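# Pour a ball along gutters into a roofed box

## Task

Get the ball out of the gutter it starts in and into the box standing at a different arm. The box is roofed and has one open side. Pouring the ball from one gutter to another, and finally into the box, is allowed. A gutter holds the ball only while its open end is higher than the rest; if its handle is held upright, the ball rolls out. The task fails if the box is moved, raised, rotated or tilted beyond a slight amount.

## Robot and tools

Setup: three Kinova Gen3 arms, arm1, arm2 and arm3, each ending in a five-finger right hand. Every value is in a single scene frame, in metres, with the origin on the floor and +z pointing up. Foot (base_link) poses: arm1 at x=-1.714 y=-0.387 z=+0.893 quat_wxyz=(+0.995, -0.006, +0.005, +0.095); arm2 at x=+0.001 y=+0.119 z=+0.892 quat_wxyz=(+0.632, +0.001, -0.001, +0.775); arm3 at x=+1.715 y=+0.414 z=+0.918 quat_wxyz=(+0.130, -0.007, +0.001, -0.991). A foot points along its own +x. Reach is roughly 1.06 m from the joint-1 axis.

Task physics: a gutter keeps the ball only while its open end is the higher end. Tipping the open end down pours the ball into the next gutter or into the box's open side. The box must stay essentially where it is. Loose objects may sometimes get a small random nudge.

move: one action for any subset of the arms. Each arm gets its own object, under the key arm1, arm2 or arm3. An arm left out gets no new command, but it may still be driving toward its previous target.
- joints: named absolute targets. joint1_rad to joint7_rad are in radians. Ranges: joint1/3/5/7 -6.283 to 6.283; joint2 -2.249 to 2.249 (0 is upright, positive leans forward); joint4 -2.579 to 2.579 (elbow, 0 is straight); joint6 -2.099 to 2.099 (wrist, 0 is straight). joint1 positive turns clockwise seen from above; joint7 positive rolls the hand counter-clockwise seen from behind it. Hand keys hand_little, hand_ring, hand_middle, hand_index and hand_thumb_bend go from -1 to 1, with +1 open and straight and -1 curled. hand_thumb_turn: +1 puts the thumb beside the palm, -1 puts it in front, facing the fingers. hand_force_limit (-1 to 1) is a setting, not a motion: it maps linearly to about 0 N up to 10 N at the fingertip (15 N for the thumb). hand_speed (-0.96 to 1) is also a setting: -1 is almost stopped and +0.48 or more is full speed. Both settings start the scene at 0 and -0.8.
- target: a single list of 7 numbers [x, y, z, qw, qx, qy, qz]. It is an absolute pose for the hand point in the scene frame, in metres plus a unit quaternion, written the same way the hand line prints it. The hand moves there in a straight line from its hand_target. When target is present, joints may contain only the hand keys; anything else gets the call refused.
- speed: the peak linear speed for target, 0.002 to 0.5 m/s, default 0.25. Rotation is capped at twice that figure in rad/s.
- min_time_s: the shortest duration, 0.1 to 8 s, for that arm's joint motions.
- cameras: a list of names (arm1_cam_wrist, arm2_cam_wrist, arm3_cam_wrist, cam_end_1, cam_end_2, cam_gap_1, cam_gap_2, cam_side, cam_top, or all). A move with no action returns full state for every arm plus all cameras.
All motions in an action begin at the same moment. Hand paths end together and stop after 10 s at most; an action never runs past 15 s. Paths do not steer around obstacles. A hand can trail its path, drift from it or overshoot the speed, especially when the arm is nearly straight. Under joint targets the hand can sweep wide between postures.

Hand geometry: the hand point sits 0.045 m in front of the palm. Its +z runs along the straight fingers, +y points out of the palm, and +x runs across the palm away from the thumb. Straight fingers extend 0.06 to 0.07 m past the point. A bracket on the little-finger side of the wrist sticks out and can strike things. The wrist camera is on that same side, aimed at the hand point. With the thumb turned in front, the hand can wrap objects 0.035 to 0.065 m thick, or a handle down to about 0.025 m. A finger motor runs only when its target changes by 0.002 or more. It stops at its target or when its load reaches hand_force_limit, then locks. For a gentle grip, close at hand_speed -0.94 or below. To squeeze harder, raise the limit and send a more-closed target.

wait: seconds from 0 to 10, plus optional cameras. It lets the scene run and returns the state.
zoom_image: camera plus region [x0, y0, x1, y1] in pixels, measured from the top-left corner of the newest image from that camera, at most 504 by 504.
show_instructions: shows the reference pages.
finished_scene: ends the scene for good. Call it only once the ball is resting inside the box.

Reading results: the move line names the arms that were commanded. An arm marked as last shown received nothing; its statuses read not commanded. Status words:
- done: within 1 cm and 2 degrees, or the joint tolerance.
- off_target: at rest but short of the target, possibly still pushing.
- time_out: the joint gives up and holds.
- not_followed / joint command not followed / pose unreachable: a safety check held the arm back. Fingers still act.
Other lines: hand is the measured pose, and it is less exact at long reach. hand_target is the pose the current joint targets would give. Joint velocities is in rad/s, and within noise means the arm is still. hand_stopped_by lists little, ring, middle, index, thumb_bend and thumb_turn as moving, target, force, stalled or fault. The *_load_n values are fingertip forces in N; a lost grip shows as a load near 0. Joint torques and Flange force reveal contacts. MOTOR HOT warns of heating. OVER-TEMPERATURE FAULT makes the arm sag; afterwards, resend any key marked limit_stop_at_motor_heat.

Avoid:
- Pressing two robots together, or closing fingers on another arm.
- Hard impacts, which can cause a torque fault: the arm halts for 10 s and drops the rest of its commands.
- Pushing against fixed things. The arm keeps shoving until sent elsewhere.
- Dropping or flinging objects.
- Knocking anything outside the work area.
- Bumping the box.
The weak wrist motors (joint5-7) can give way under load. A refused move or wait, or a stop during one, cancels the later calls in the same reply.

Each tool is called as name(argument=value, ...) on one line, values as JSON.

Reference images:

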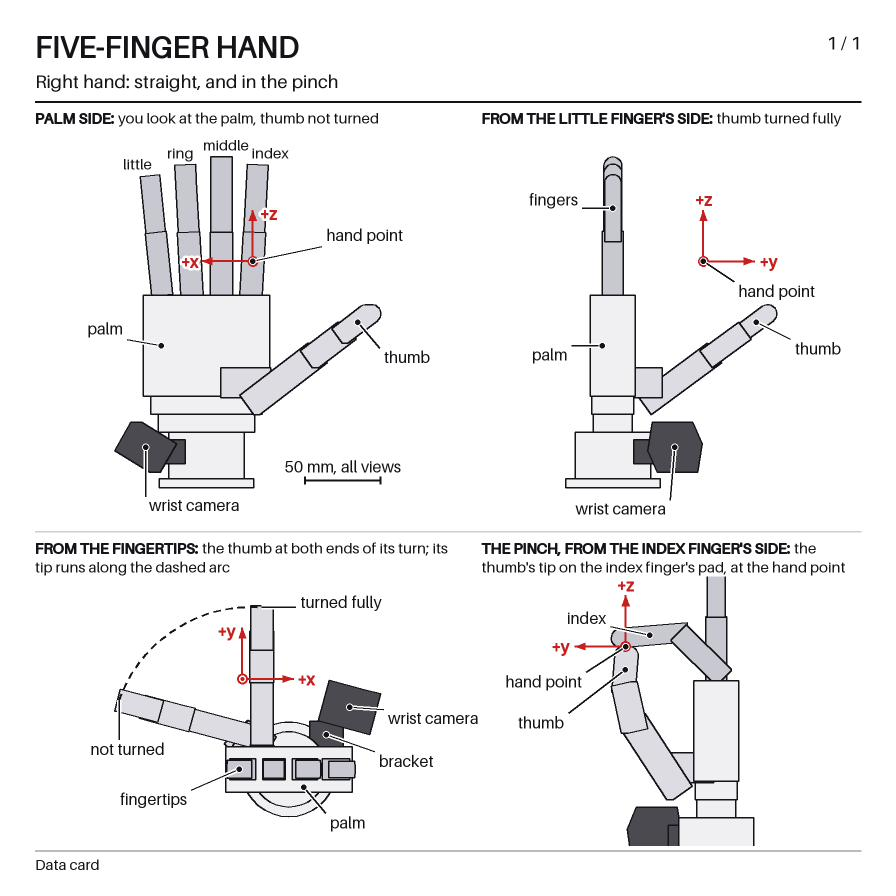

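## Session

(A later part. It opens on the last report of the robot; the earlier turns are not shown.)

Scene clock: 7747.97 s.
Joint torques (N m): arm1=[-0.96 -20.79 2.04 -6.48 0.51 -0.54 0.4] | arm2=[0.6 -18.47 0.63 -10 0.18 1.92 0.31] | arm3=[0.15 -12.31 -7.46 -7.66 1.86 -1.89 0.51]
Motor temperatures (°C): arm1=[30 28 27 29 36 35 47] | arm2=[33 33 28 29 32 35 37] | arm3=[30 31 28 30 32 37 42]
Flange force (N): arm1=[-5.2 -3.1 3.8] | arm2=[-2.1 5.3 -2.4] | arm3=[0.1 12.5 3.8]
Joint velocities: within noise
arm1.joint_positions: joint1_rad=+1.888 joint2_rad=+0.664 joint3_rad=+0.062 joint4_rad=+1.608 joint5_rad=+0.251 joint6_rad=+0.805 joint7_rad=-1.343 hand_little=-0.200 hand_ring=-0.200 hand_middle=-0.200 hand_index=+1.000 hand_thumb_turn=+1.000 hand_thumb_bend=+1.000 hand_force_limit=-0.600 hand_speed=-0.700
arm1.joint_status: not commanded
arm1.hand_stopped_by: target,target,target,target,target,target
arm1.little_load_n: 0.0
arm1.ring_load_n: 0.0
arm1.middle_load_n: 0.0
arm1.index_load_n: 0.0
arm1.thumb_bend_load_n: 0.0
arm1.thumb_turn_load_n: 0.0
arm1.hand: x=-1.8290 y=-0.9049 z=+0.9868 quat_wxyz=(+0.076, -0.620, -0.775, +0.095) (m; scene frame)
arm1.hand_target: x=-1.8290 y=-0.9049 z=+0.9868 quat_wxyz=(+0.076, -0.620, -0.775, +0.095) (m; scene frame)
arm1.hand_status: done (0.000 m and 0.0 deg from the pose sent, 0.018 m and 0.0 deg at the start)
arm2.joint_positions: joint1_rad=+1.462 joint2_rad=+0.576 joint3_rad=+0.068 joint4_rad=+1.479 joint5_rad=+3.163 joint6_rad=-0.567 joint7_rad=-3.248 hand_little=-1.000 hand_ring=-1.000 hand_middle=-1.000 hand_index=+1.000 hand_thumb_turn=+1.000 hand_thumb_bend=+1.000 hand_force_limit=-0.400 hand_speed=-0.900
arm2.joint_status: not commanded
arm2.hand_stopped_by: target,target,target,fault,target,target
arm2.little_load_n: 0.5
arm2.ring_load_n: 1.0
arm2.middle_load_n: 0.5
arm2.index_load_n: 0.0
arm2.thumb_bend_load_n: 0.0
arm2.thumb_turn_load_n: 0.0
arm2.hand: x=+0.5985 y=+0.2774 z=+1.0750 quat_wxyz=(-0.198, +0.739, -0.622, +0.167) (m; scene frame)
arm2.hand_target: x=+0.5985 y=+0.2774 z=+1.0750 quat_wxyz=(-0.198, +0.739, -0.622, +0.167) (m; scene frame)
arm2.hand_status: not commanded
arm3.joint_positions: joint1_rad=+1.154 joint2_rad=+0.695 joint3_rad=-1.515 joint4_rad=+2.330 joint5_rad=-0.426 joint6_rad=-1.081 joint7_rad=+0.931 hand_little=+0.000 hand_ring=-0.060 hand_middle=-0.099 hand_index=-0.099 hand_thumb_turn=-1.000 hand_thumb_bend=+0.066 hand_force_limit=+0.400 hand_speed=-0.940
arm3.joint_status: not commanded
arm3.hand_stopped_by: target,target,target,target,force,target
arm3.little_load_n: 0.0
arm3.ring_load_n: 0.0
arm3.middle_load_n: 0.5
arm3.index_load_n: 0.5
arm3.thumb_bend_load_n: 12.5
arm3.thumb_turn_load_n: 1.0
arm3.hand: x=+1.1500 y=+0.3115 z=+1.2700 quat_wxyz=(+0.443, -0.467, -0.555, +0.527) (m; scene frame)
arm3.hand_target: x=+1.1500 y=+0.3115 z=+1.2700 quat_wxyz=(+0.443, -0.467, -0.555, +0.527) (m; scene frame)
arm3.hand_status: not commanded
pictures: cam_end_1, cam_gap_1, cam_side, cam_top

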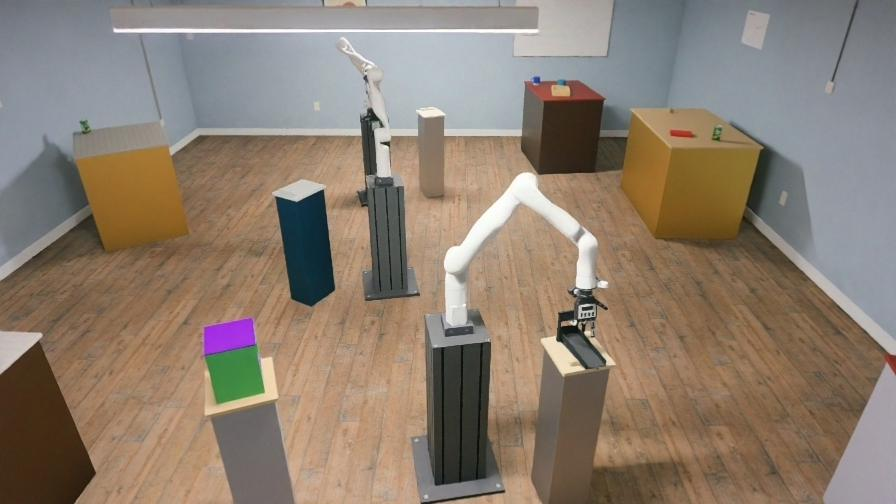

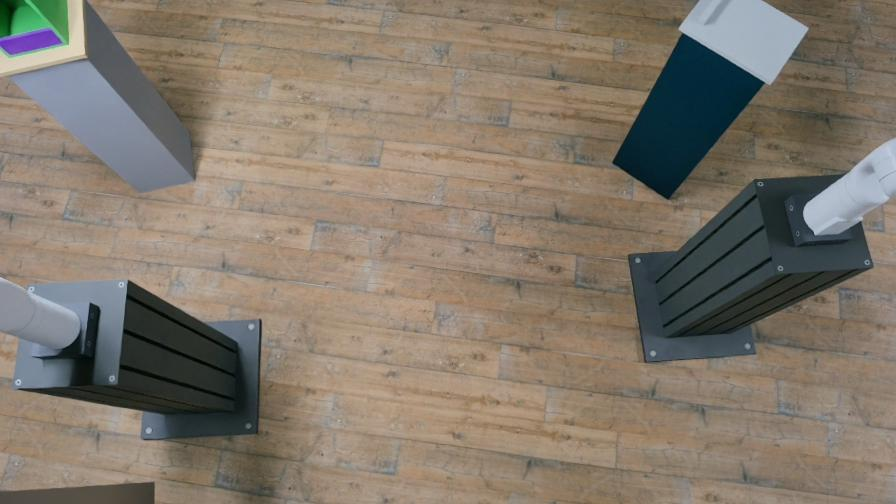

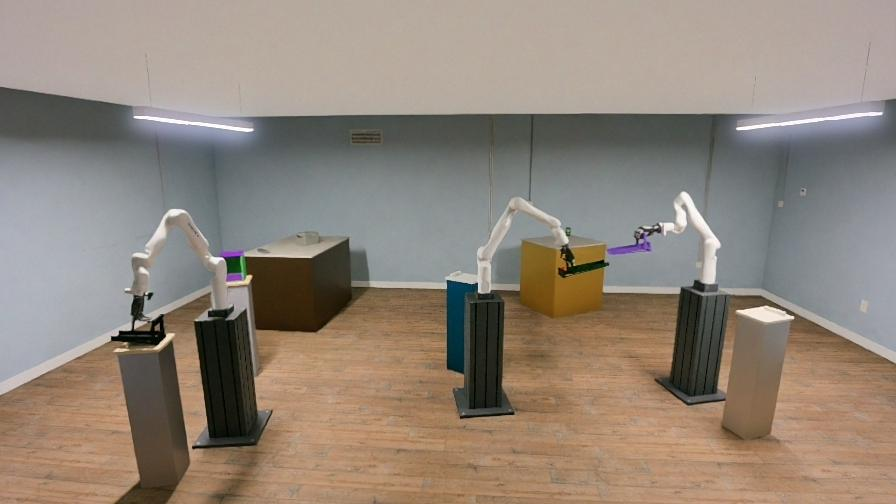

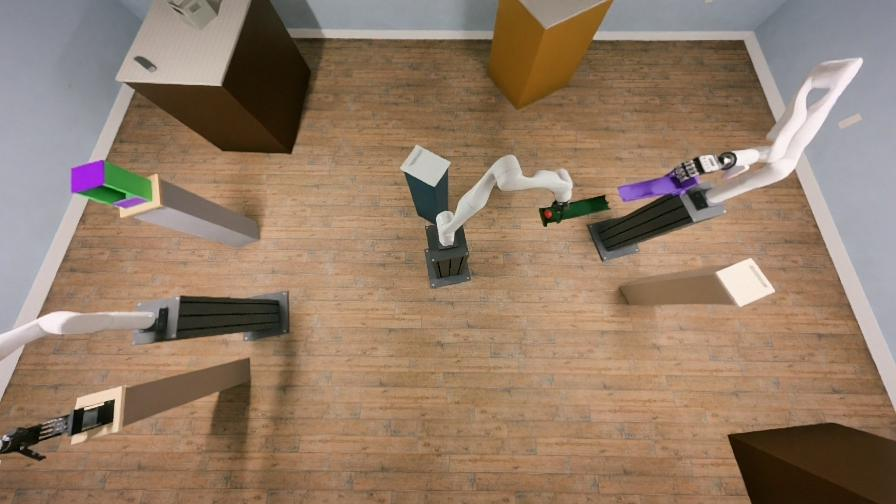

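move(cameras=["arm1_cam_wrist", "cam_end_1", "cam_side"])

zoom_image(camera="arm1_cam_wrist", region=[280, 120, 420, 260])

zoom_image(camera="cam_end_1", region=[550, 290, 620, 370])

zoom_image(camera="cam_side", region=[105, 280, 175, 350])

Scene clock: 7849.00 s.
Joint torques (N m): arm1=[-1.06 -20.75 1.95 -6.52 0.54 -0.52 0.35] | arm2=[0.62 -18.4 0.52 -9.95 0.11 1.96 0.27] | arm3=[0.18 -12.26 -7.5 -7.67 1.9 -1.92 0.52]
Motor temperatures (°C): arm1=[30 28 27 29 36 35 47] | arm2=[33 33 28 29 32 35 37] | arm3=[30 31 28 30 32 37 42]
Flange force (N): arm1=[-4.9 -3.3 3.8] | arm2=[-2.2 5.0 -2.6] | arm3=[-0.1 12.4 3.8]
Joint velocities: within noise
arm1.joint_positions: joint1_rad=+1.888 joint2_rad=+0.664 joint3_rad=+0.062 joint4_rad=+1.608 joint5_rad=+0.251 joint6_rad=+0.805 joint7_rad=-1.343 hand_little=-0.200 hand_ring=-0.200 hand_middle=-0.200 hand_index=+1.000 hand_thumb_turn=+1.000 hand_thumb_bend=+1.000 hand_force_limit=-0.600 hand_speed=-0.700
arm1.joint_status: not commanded
arm1.hand_stopped_by: target,target,target,target,target,target
arm1.little_load_n: 0.0
arm1.ring_load_n: 0.0
arm1.middle_load_n: 0.0
arm1.index_load_n: 0.0
arm1.thumb_bend_load_n: 0.0
arm1.thumb_turn_load_n: 0.0
arm1.hand: x=-1.8290 y=-0.9049 z=+0.9868 quat_wxyz=(+0.076, -0.620, -0.775, +0.095) (m; scene frame)
arm1.hand_target: x=-1.8290 y=-0.9049 z=+0.9868 quat_wxyz=(+0.076, -0.620, -0.775, +0.095) (m; scene frame)
arm1.hand_status: done (0.000 m and 0.0 deg from the pose sent, 0.018 m and 0.0 deg at the start)
arm2.joint_positions: joint1_rad=+1.462 joint2_rad=+0.576 joint3_rad=+0.068 joint4_rad=+1.479 joint5_rad=+3.163 joint6_rad=-0.567 joint7_rad=-3.248 hand_little=-1.000 hand_ring=-1.000 hand_middle=-1.000 hand_index=+1.000 hand_thumb_turn=+1.000 hand_thumb_bend=+1.000 hand_force_limit=-0.400 hand_speed=-0.900
arm2.joint_status: not commanded
arm2.hand_stopped_by: target,target,target,fault,target,target
arm2.little_load_n: 0.5
arm2.ring_load_n: 1.0
arm2.middle_load_n: 1.0
arm2.index_load_n: 0.0
arm2.thumb_bend_load_n: 0.0
arm2.thumb_turn_load_n: -0.5
arm2.hand: x=+0.5985 y=+0.2774 z=+1.0750 quat_wxyz=(-0.198, +0.739, -0.622, +0.167) (m; scene frame)
arm2.hand_target: x=+0.5985 y=+0.2774 z=+1.0750 quat_wxyz=(-0.198, +0.739, -0.622, +0.167) (m; scene frame)
arm2.hand_status: not commanded
arm3.joint_positions: joint1_rad=+1.154 joint2_rad=+0.695 joint3_rad=-1.515 joint4_rad=+2.330 joint5_rad=-0.426 joint6_rad=-1.081 joint7_rad=+0.931 hand_little=+0.000 hand_ring=-0.060 hand_middle=-0.099 hand_index=-0.099 hand_thumb_turn=-1.000 hand_thumb_bend=+0.066 hand_force_limit=+0.400 hand_speed=-0.940
arm3.joint_status: not commanded
arm3.hand_stopped_by: target,target,target,target,force,target
arm3.little_load_n: 0.0
arm3.ring_load_n: 0.0
arm3.middle_load_n: 0.5
arm3.index_load_n: 1.0
arm3.thumb_bend_load_n: 12.5
arm3.thumb_turn_load_n: 0.5
arm3.hand: x=+1.1500 y=+0.3115 z=+1.2700 quat_wxyz=(+0.443, -0.467, -0.555, +0.527) (m; scene frame)
arm3.hand_target: x=+1.1500 y=+0.3115 z=+1.2700 quat_wxyz=(+0.443, -0.467, -0.555, +0.527) (m; scene frame)
arm3.hand_status: not commanded
pictures: arm1_cam_wrist, cam_end_1, cam_side

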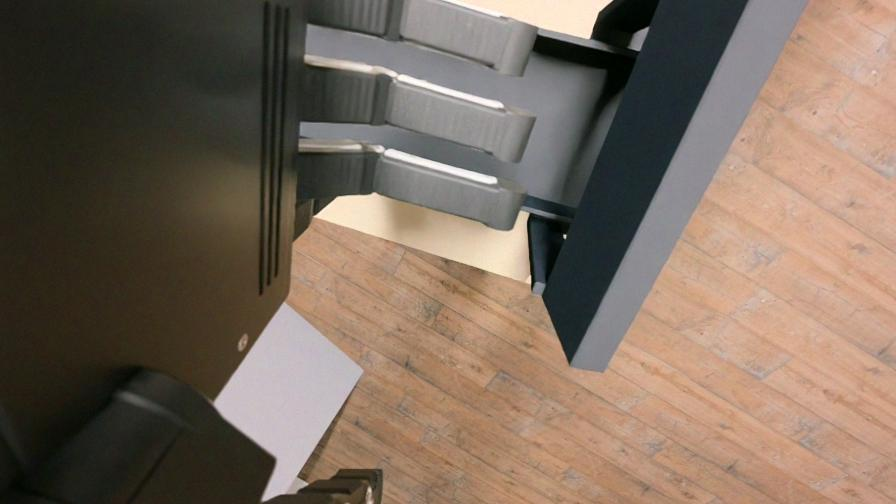

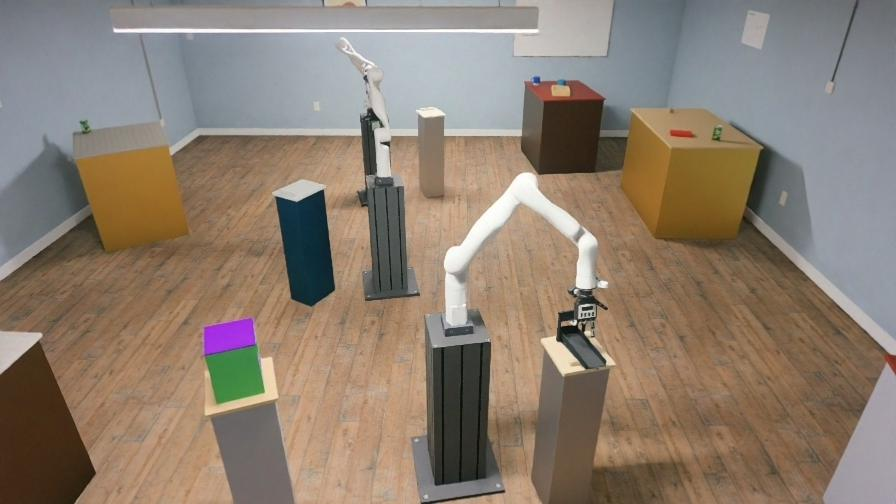

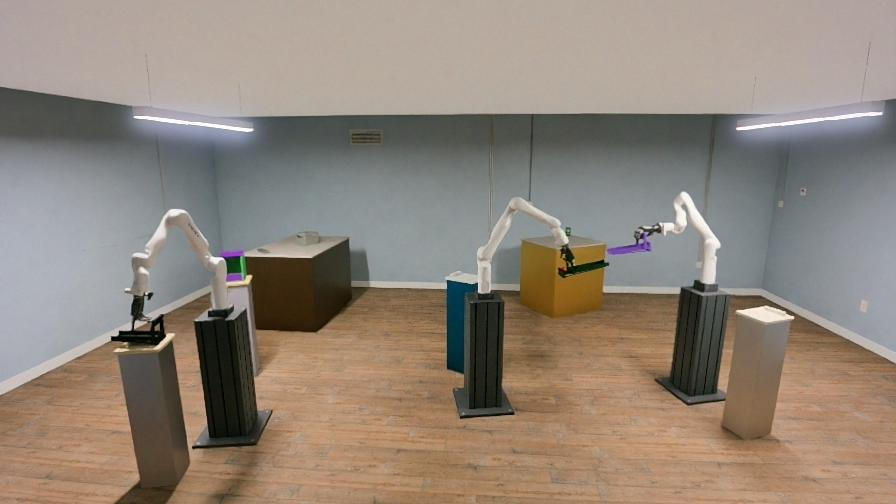

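Scaled by 3.600 from the camera's image (finer frame: 1280x720).

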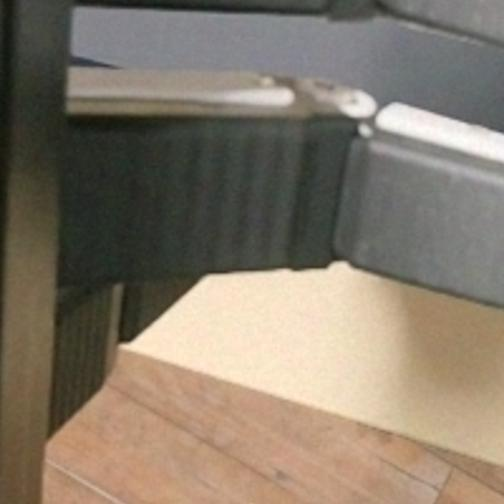

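Scaled by 6.300 from the camera's image (finer frame: 1280x720).

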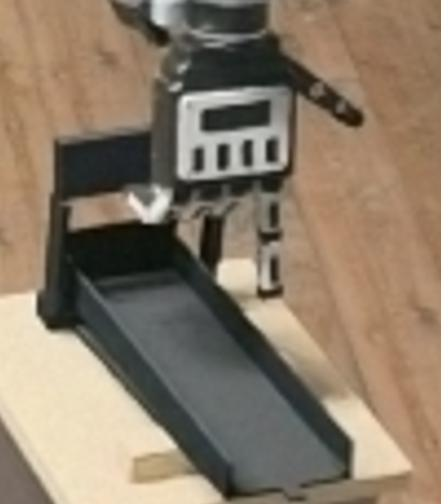

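Scaled by 7.200 from the camera's image (finer frame: 1280x720).

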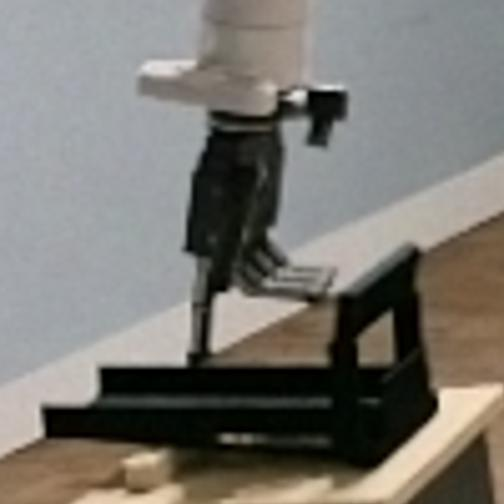

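move(arm1={"joints": {"hand_middle": 1.0, "hand_ring": 1.0, "hand_little": 1.0}})

move(arm1={"target": [-1.8325, -0.9057, 0.9722, -0.07611, 0.61991, 0.77516, -0.09518], "speed": 0.04}, cameras=["arm1_cam_wrist", "cam_end_1"])

zoom_image(camera="arm1_cam_wrist", region=[280, 60, 480, 260])

zoom_image(camera="cam_end_1", region=[550, 290, 620, 370])

Scene clock: 7897.13 s.
Joint torques (N m): arm1=[-1 -20.84 2 -6.48 0.57 -0.54 0.4] | arm2=[0.62 -18.4 0.62 -9.96 0.13 1.92 0.31] | arm3=[0.1 -12.29 -7.49 -7.59 1.85 -1.93 0.5]
Motor temperatures (°C): arm1=[30 28 27 29 36 35 47] | arm2=[33 33 28 29 32 35 37] | arm3=[30 31 28 30 32 37 42]
Flange force (N): arm1=[-5.2 -3.2 3.8] | arm2=[-2.2 5.2 -2.5] | arm3=[0.4 12.1 3.9]
move: arm1 done
Joint velocities: within noise
arm1.joint_positions: joint1_rad=+1.888 joint2_rad=+0.664 joint3_rad=+0.062 joint4_rad=+1.608 joint5_rad=+0.251 joint6_rad=+0.805 joint7_rad=-1.343 hand_little=+1.000 hand_ring=+1.000 hand_middle=+1.000 hand_index=+1.000 hand_thumb_turn=+1.000 hand_thumb_bend=+1.000 hand_force_limit=-0.600 hand_speed=-0.700
arm1.joint_status: all done
arm1.hand_stopped_by: target,target,target,target,target,target
arm1.little_load_n: 0.0
arm1.ring_load_n: 0.0
arm1.middle_load_n: 0.0
arm1.index_load_n: 0.0
arm1.thumb_bend_load_n: 0.0
arm1.thumb_turn_load_n: 0.0
arm1.hand: x=-1.8290 y=-0.9049 z=+0.9868 quat_wxyz=(+0.076, -0.620, -0.775, +0.095)
arm1.hand_target: x=-1.8290 y=-0.9049 z=+0.9868 quat_wxyz=(+0.076, -0.620, -0.775, +0.095)
arm1.hand_status: not commanded
arm2, arm3: as last shown
arm2.ring_load_n: 0.5
arm2.thumb_turn_load_n: 0.0
arm3.thumb_turn_load_n: 1.0
pictures: none

Scene clock: 7898.10 s.
Joint torques (N m): arm1=[-1 -20.98 2.01 -6.31 0.53 -0.54 0.4] | arm2=[0.66 -18.41 0.47 -10.02 0.15 1.95 0.28] | arm3=[0.12 -12.28 -7.45 -7.65 1.89 -1.92 0.51]
Motor temperatures (°C): arm1=[30 28 27 29 36 35 47] | arm2=[33 33 28 29 32 35 37] | arm3=[30 31 28 30 32 37 42]
Flange force (N): arm1=[-5.0 -3.1 3.9] | arm2=[-2.4 5.4 -2.6] | arm3=[0.2 12.1 3.7]
move: arm1 done
Joint velocities: within noise
arm1.joint_positions: joint1_rad=+1.893 joint2_rad=+0.690 joint3_rad=+0.065 joint4_rad=+1.616 joint5_rad=+0.255 joint6_rad=+0.770 joint7_rad=-1.346 hand_little=+1.000 hand_ring=+1.000 hand_middle=+1.000 hand_index=+1.000 hand_thumb_turn=+1.000 hand_thumb_bend=+1.000 hand_force_limit=-0.600 hand_speed=-0.700
arm1.joint_status: not commanded
arm1.hand_stopped_by: target,target,target,target,target,target
arm1.little_load_n: 0.0
arm1.ring_load_n: 0.0
arm1.middle_load_n: 0.0
arm1.index_load_n: 0.0
arm1.thumb_bend_load_n: 0.0
arm1.thumb_turn_load_n: 0.0
arm1.hand: x=-1.8325 y=-0.9057 z=+0.9722 quat_wxyz=(+0.076, -0.620, -0.775, +0.095)
arm1.hand_target: x=-1.8325 y=-0.9057 z=+0.9722 quat_wxyz=(+0.076, -0.620, -0.775, +0.095)
arm1.hand_status: done (0.000 m and 0.0 deg from the pose sent, 0.015 m and 0.0 deg at the start)
arm2, arm3: as last shown
arm2.ring_load_n: 1.0
arm3.thumb_turn_load_n: 0.5

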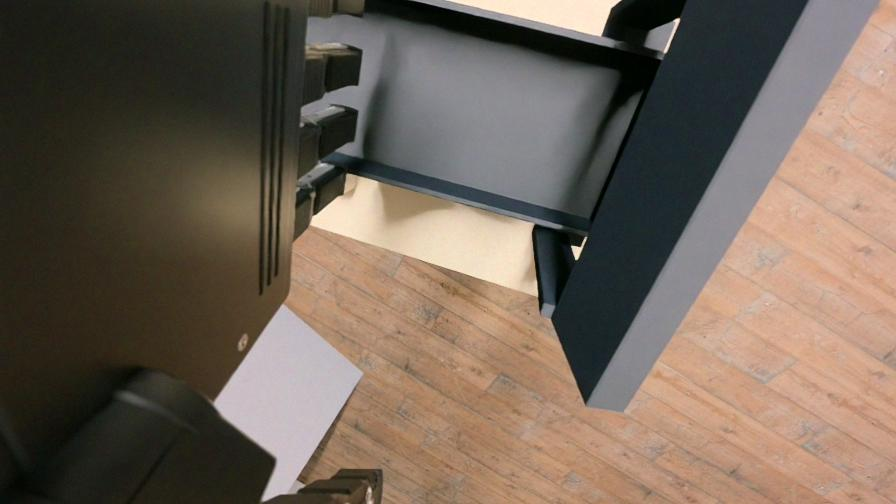

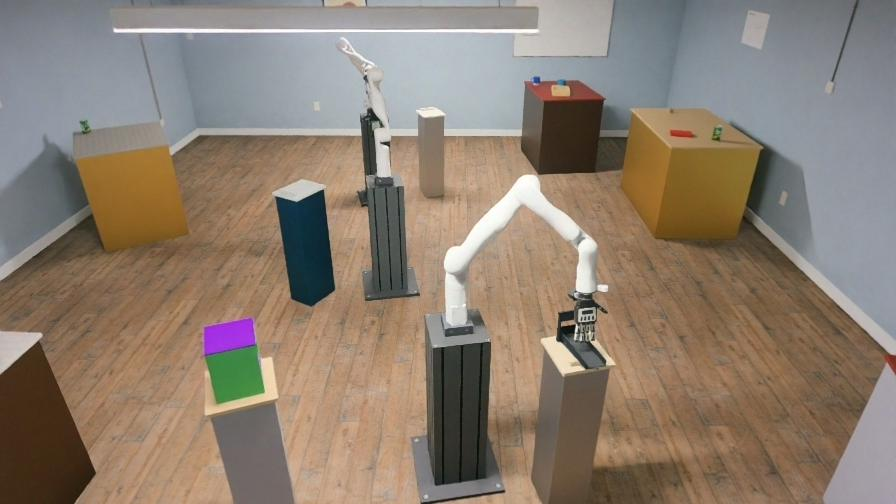

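Scaled by 2.520 from the camera's image (finer frame: 1280x720).

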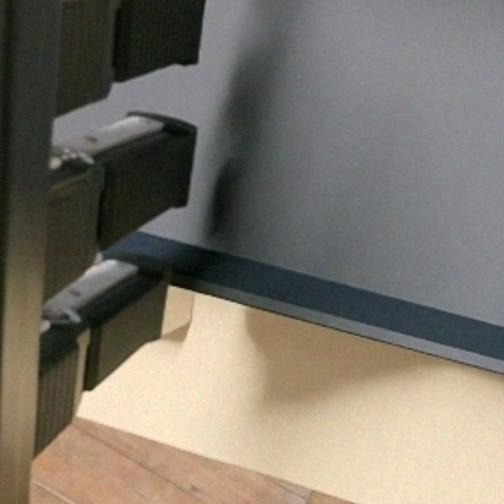

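Scaled by 6.300 from the camera's image (finer frame: 1280x720).

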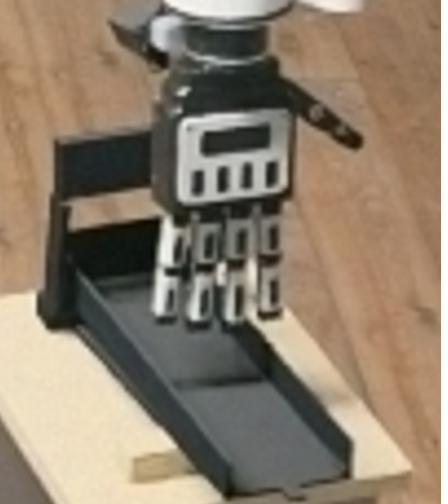

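zoom_image(camera="arm1_cam_wrist", region=[500, 0, 700, 200])

zoom_image(camera="arm1_cam_wrist", region=[500, 200, 720, 420])

Scaled by 2.520 from the camera's image (finer frame: 1280x720).

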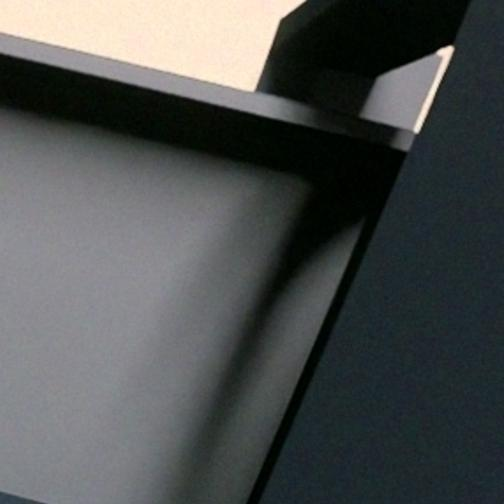

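Scaled by 2.291 from the camera's image (finer frame: 1280x720).

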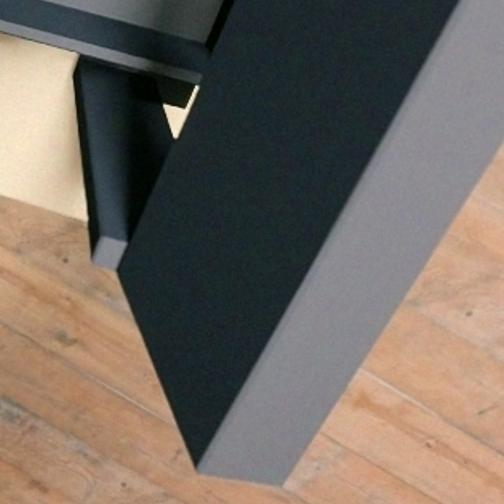

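move(arm1={"target": [-1.8212, -0.9139, 0.9699, -0.07611, 0.61991, 0.77516, -0.09518], "speed": 0.04}, cameras=["arm1_cam_wrist", "cam_end_1"])

zoom_image(camera="arm1_cam_wrist", region=[280, 60, 480, 260])

zoom_image(camera="cam_end_1", region=[550, 290, 620, 370])

zoom_image(camera="arm1_cam_wrist", region=[500, 200, 720, 420])

Scene clock: 8055.03 s.
Joint torques (N m): arm1=[-0.97 -21.27 2.11 -6.35 0.53 -0.55 0.37] | arm2=[0.57 -18.45 0.61 -9.94 0.14 1.98 0.3] | arm3=[0.19 -12.24 -7.44 -7.64 1.86 -1.96 0.47]
Motor temperatures (°C): arm1=[30 28 27 29 36 35 47] | arm2=[33 33 28 29 32 35 37] | arm3=[30 31 28 30 32 37 42]
Flange force (N): arm1=[-5.2 -3.0 3.9] | arm2=[-2.1 4.8 -2.5] | arm3=[0.1 12.1 3.9]
move: arm1 done
Joint velocities: within noise
arm1.joint_positions: joint1_rad=+1.868 joint2_rad=+0.703 joint3_rad=+0.066 joint4_rad=+1.597 joint5_rad=+0.253 joint6_rad=+0.781 joint7_rad=-1.368 hand_little=+1.000 hand_ring=+1.000 hand_middle=+1.000 hand_index=+1.000 hand_thumb_turn=+1.000 hand_thumb_bend=+1.000 hand_force_limit=-0.600 hand_speed=-0.700
arm1.joint_status: not commanded
arm1.hand_stopped_by: target,target,target,target,target,target
arm1.little_load_n: 0.0
arm1.ring_load_n: 0.0
arm1.middle_load_n: 0.0
arm1.index_load_n: 0.0
arm1.thumb_bend_load_n: 0.0
arm1.thumb_turn_load_n: 0.0
arm1.hand: x=-1.8212 y=-0.9139 z=+0.9699 quat_wxyz=(+0.076, -0.620, -0.775, +0.095)
arm1.hand_target: x=-1.8212 y=-0.9139 z=+0.9699 quat_wxyz=(+0.076, -0.620, -0.775, +0.095)
arm1.hand_status: done (0.000 m and 0.0 deg from the pose sent, 0.014 m and 0.0 deg at the start)
arm2, arm3: as last shown
arm3.thumb_bend_load_n: 13.0
arm3.thumb_turn_load_n: 1.0

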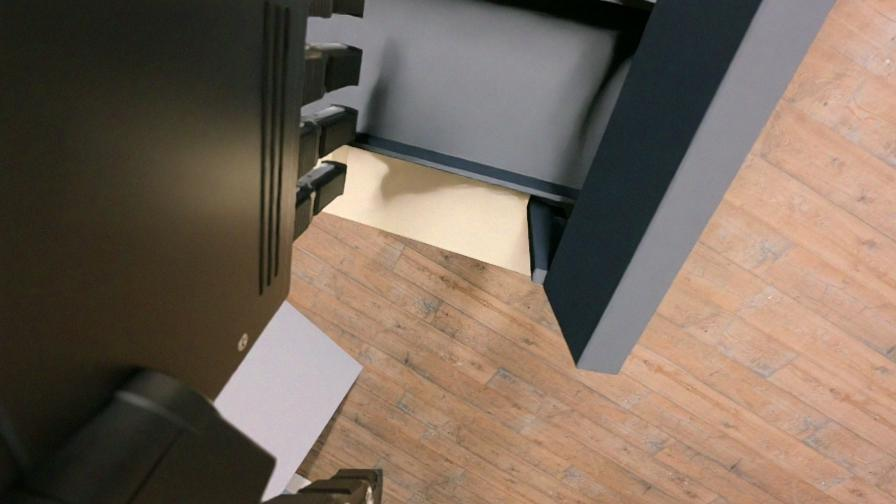

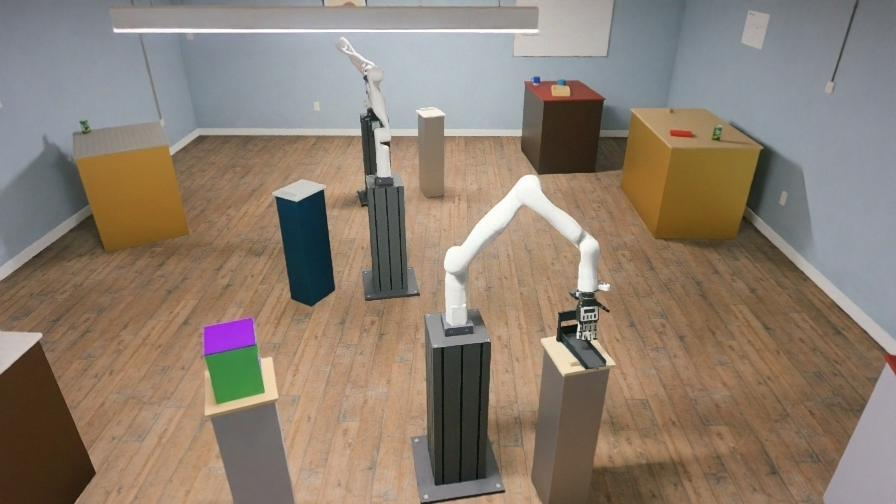

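Scaled by 2.520 from the camera's image (finer frame: 1280x720).

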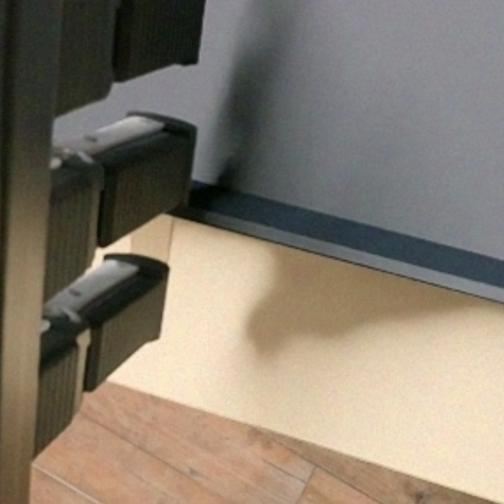

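Scaled by 6.300 from the camera's image (finer frame: 1280x720).

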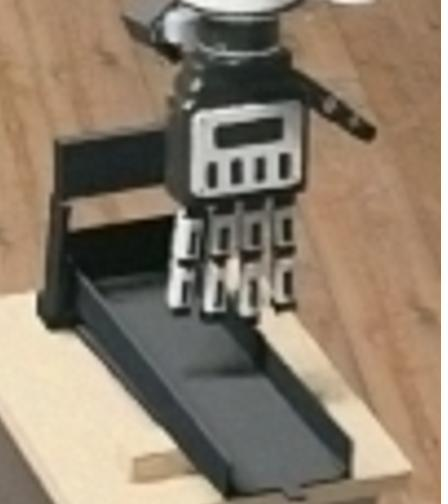

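Scaled by 2.291 from the camera's image (finer frame: 1280x720).

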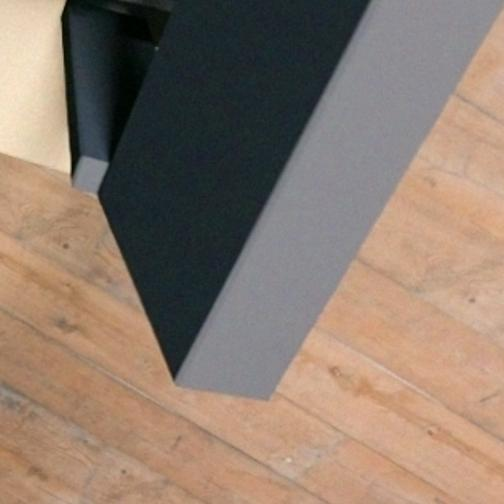

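move(arm1={"target": [-1.8242, -0.9146, 0.9576, -0.07611, 0.61991, 0.77516, -0.09518], "speed": 0.04}, cameras=["arm1_cam_wrist", "cam_end_1", "cam_side"])

zoom_image(camera="arm1_cam_wrist", region=[280, 60, 480, 260])

zoom_image(camera="cam_side", region=[105, 280, 175, 350])

zoom_image(camera="arm1_cam_wrist", region=[500, 200, 720, 420])

Scene clock: 8084.93 s.
Joint torques (N m): arm1=[-0.95 -21.43 2.1 -6.23 0.53 -0.54 0.35] | arm2=[0.63 -18.36 0.62 -9.93 0.12 1.93 0.31] | arm3=[0.16 -12.3 -7.44 -7.6 1.86 -1.93 0.49]
Motor temperatures (°C): arm1=[30 28 27 29 36 35 47] | arm2=[33 33 28 29 32 35 37] | arm3=[30 31 28 30 32 37 42]
Flange force (N): arm1=[-5.0 -3.0 4.1] | arm2=[-2.2 5.1 -2.6] | arm3=[0.2 12.2 4.0]
move: arm1 done
Joint velocities: within noise
arm1.joint_positions: joint1_rad=+1.872 joint2_rad=+0.725 joint3_rad=+0.068 joint4_rad=+1.602 joint5_rad=+0.257 joint6_rad=+0.753 joint7_rad=-1.371 hand_little=+1.000 hand_ring=+1.000 hand_middle=+1.000 hand_index=+1.000 hand_thumb_turn=+1.000 hand_thumb_bend=+1.000 hand_force_limit=-0.600 hand_speed=-0.700
arm1.joint_status: not commanded
arm1.hand_stopped_by: target,target,target,target,target,target
arm1.little_load_n: 0.0
arm1.ring_load_n: 0.0
arm1.middle_load_n: 0.0
arm1.index_load_n: 0.0
arm1.thumb_bend_load_n: -0.5
arm1.thumb_turn_load_n: 0.0
arm1.hand: x=-1.8242 y=-0.9146 z=+0.9576 quat_wxyz=(+0.076, -0.620, -0.775, +0.095)
arm1.hand_target: x=-1.8242 y=-0.9146 z=+0.9576 quat_wxyz=(+0.076, -0.620, -0.775, +0.095)
arm1.hand_status: done (0.000 m and 0.0 deg from the pose sent, 0.013 m and 0.0 deg at the start)
arm2, arm3: as last shown
arm2.middle_load_n: 0.5
arm3.thumb_turn_load_n: 0.5

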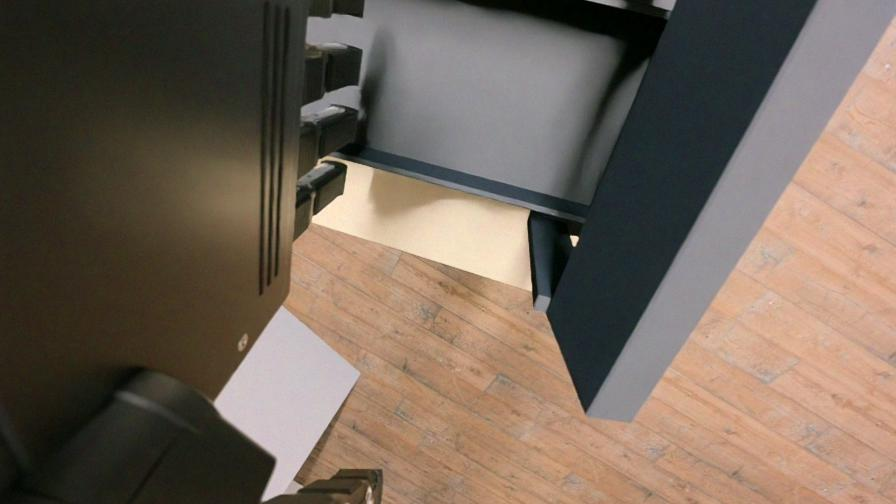

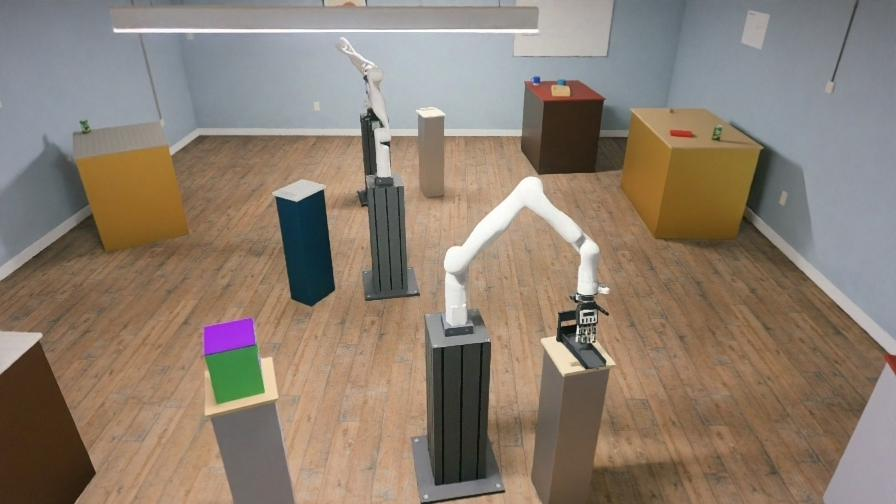

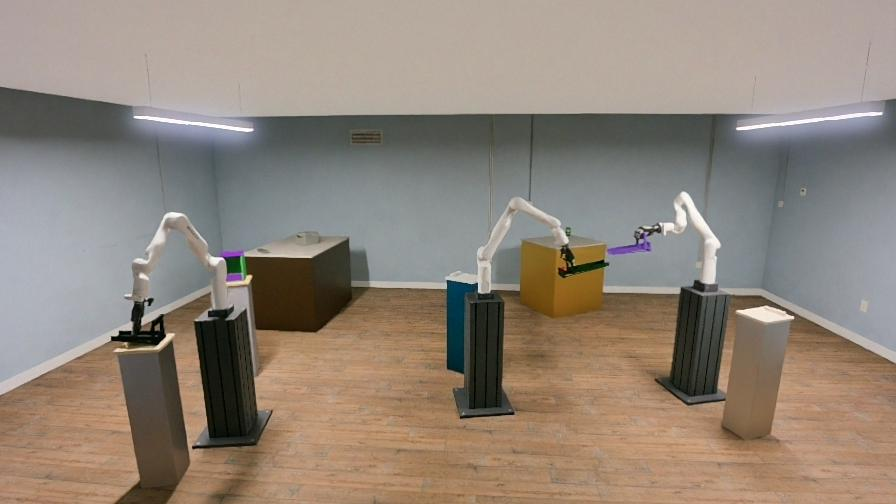

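Scaled by 2.520 from the camera's image (finer frame: 1280x720).

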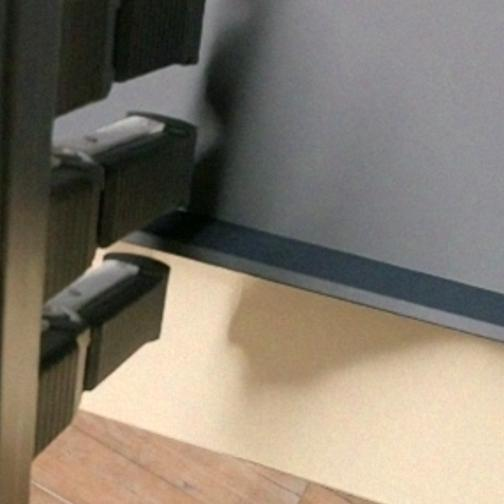

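Scaled by 7.200 from the camera's image (finer frame: 1280x720).

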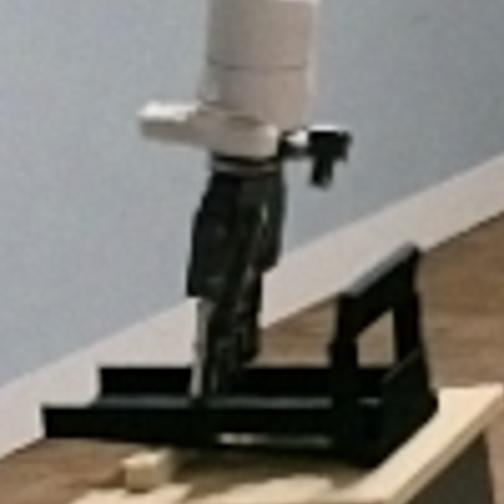

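Scaled by 2.291 from the camera's image (finer frame: 1280x720).

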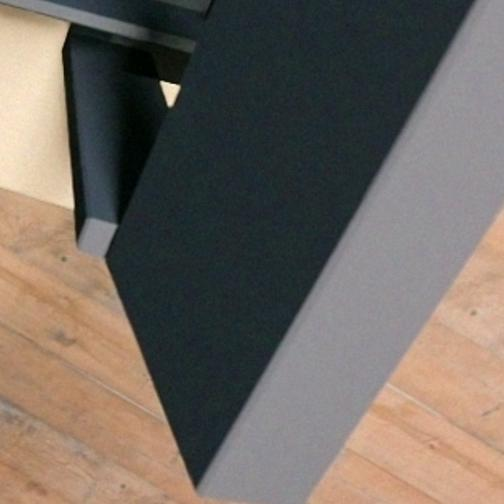

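move(arm1={"target": [-1.8256, -0.9149, 0.9518, -0.07611, 0.61991, 0.77516, -0.09518], "speed": 0.04})

move(arm1={"joints": {"hand_middle": -0.2, "hand_ring": -0.2, "hand_little": -0.2}}, cameras=["arm1_cam_wrist", "cam_side"])

zoom_image(camera="arm1_cam_wrist", region=[400, 100, 720, 420])

zoom_image(camera="cam_side", region=[105, 280, 175, 350])

Scene clock: 8134.70 s.
Joint torques (N m): arm1=[-0.79 -21.2 2.27 -5.85 0.54 -0.38 0.35] | arm2=[0.7 -18.41 0.55 -9.94 0.15 1.94 0.27] | arm3=[0.16 -12.26 -7.48 -7.62 1.85 -1.92 0.5]
Motor temperatures (°C): arm1=[30 28 27 29 36 35 47] | arm2=[33 33 28 29 32 35 37] | arm3=[30 31 28 30 32 37 42]
Flange force (N): arm1=[-5.4 -3.0 3.7] | arm2=[-2.3 5.1 -2.6] | arm3=[0.1 12.3 4.0]
move: arm1 done
Joint velocities: within noise
arm1.joint_positions: joint1_rad=+1.874 joint2_rad=+0.736 joint3_rad=+0.069 joint4_rad=+1.605 joint5_rad=+0.258 joint6_rad=+0.740 joint7_rad=-1.372 hand_little=+1.000 hand_ring=+1.000 hand_middle=+1.000 hand_index=+1.000 hand_thumb_turn=+1.000 hand_thumb_bend=+1.000 hand_force_limit=-0.600 hand_speed=-0.700
arm1.joint_status: not commanded
arm1.hand_stopped_by: target,target,target,target,target,target
arm1.little_load_n: 0.0
arm1.ring_load_n: 0.0
arm1.middle_load_n: 0.0
arm1.index_load_n: 0.0
arm1.thumb_bend_load_n: 0.0
arm1.thumb_turn_load_n: 0.0
arm1.hand: x=-1.8256 y=-0.9149 z=+0.9518 quat_wxyz=(+0.076, -0.620, -0.775, +0.095)
arm1.hand_target: x=-1.8256 y=-0.9149 z=+0.9518 quat_wxyz=(+0.076, -0.620, -0.775, +0.095)
arm1.hand_status: done (0.000 m and 0.0 deg from the pose sent, 0.006 m and 0.0 deg at the start)
arm2, arm3: as last shown
arm2.middle_load_n: 1.0
arm3.middle_load_n: 1.0
arm3.thumb_turn_load_n: 1.0
pictures: none

Scene clock: 8136.63 s.
Joint torques (N m): arm1=[-0.82 -21.17 2.24 -5.83 0.54 -0.36 0.41] | arm2=[0.58 -18.36 0.56 -10.06 0.18 1.95 0.26] | arm3=[0.16 -12.26 -7.45 -7.66 1.88 -1.92 0.53]
Motor temperatures (°C): arm1=[30 28 27 29 36 35 47] | arm2=[33 33 28 29 32 35 37] | arm3=[30 31 28 30 32 37 42]
Flange force (N): arm1=[-5.3 -2.9 3.8] | arm2=[-2.0 5.5 -2.7] | arm3=[0.1 12.2 3.7]
move: arm1 done
Joint velocities: within noise
arm1.joint_positions: joint1_rad=+1.874 joint2_rad=+0.736 joint3_rad=+0.069 joint4_rad=+1.605 joint5_rad=+0.258 joint6_rad=+0.740 joint7_rad=-1.372 hand_little=-0.200 hand_ring=-0.200 hand_middle=-0.200 hand_index=+1.000 hand_thumb_turn=+1.000 hand_thumb_bend=+1.000 hand_force_limit=-0.600 hand_speed=-0.700
arm1.joint_status: all done
arm1.hand_stopped_by: target,target,target,target,target,target
arm1.little_load_n: 0.5
arm1.ring_load_n: 0.0
arm1.middle_load_n: 0.0
arm1.index_load_n: 0.0
arm1.thumb_bend_load_n: 0.0
arm1.thumb_turn_load_n: 0.0
arm1.hand: x=-1.8256 y=-0.9149 z=+0.9518 quat_wxyz=(+0.076, -0.620, -0.775, +0.095)
arm1.hand_target: x=-1.8256 y=-0.9149 z=+0.9518 quat_wxyz=(+0.076, -0.620, -0.775, +0.095)
arm1.hand_status: not commanded
arm2, arm3: as last shown
arm2.ring_load_n: 0.5
arm2.thumb_turn_load_n: -0.5
arm3.middle_load_n: 0.5
arm3.thumb_bend_load_n: 12.5

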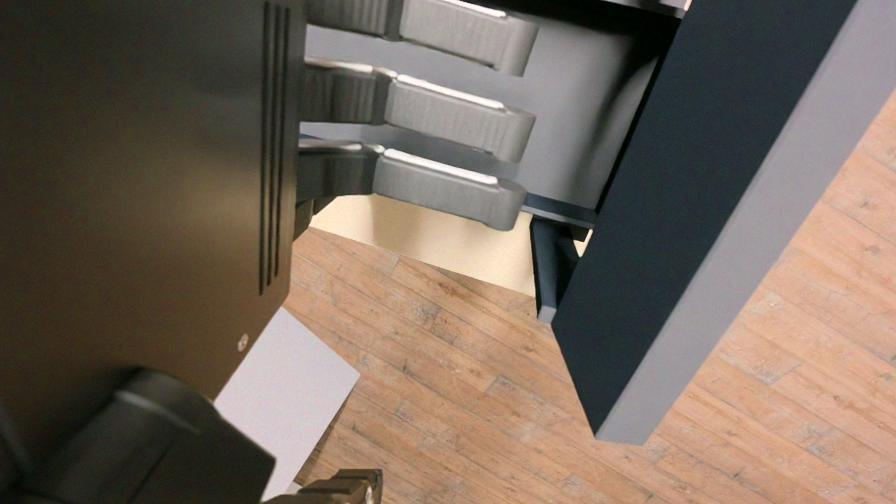

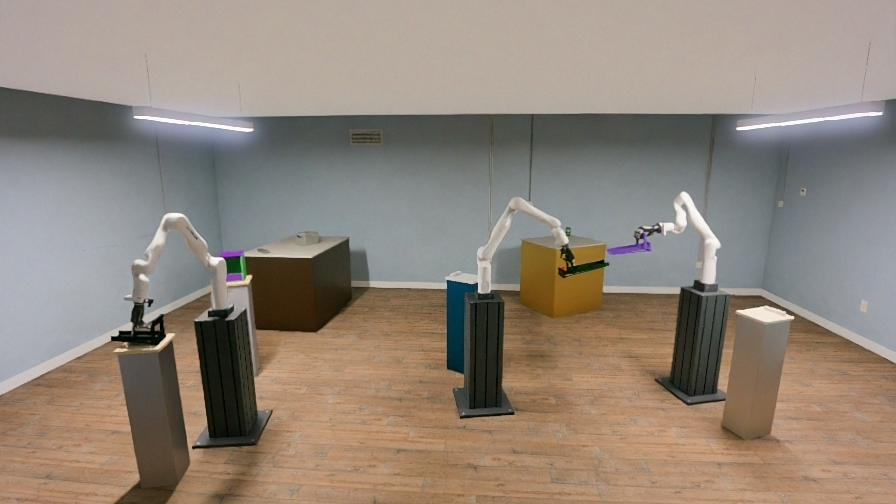

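Scaled by 1.575 from the camera's image (finer frame: 1280x720).

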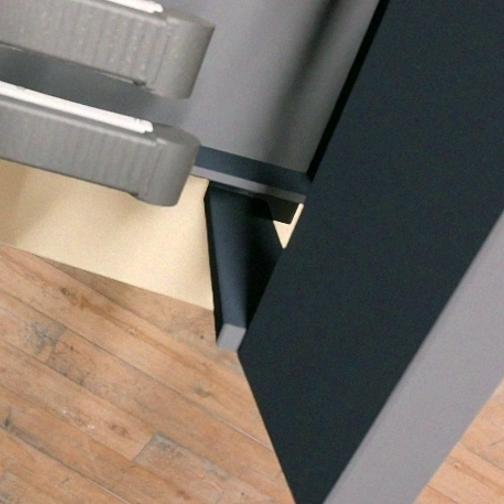

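Scaled by 7.200 from the camera's image (finer frame: 1280x720).

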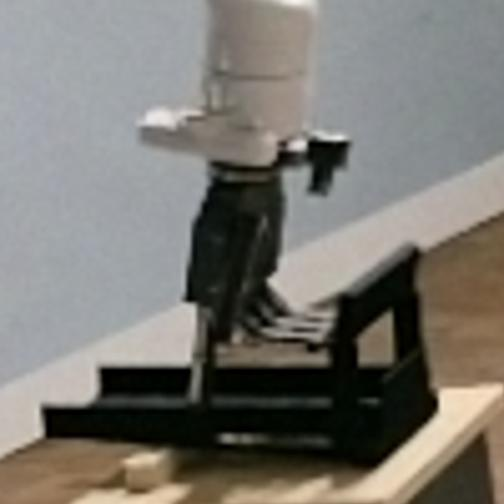

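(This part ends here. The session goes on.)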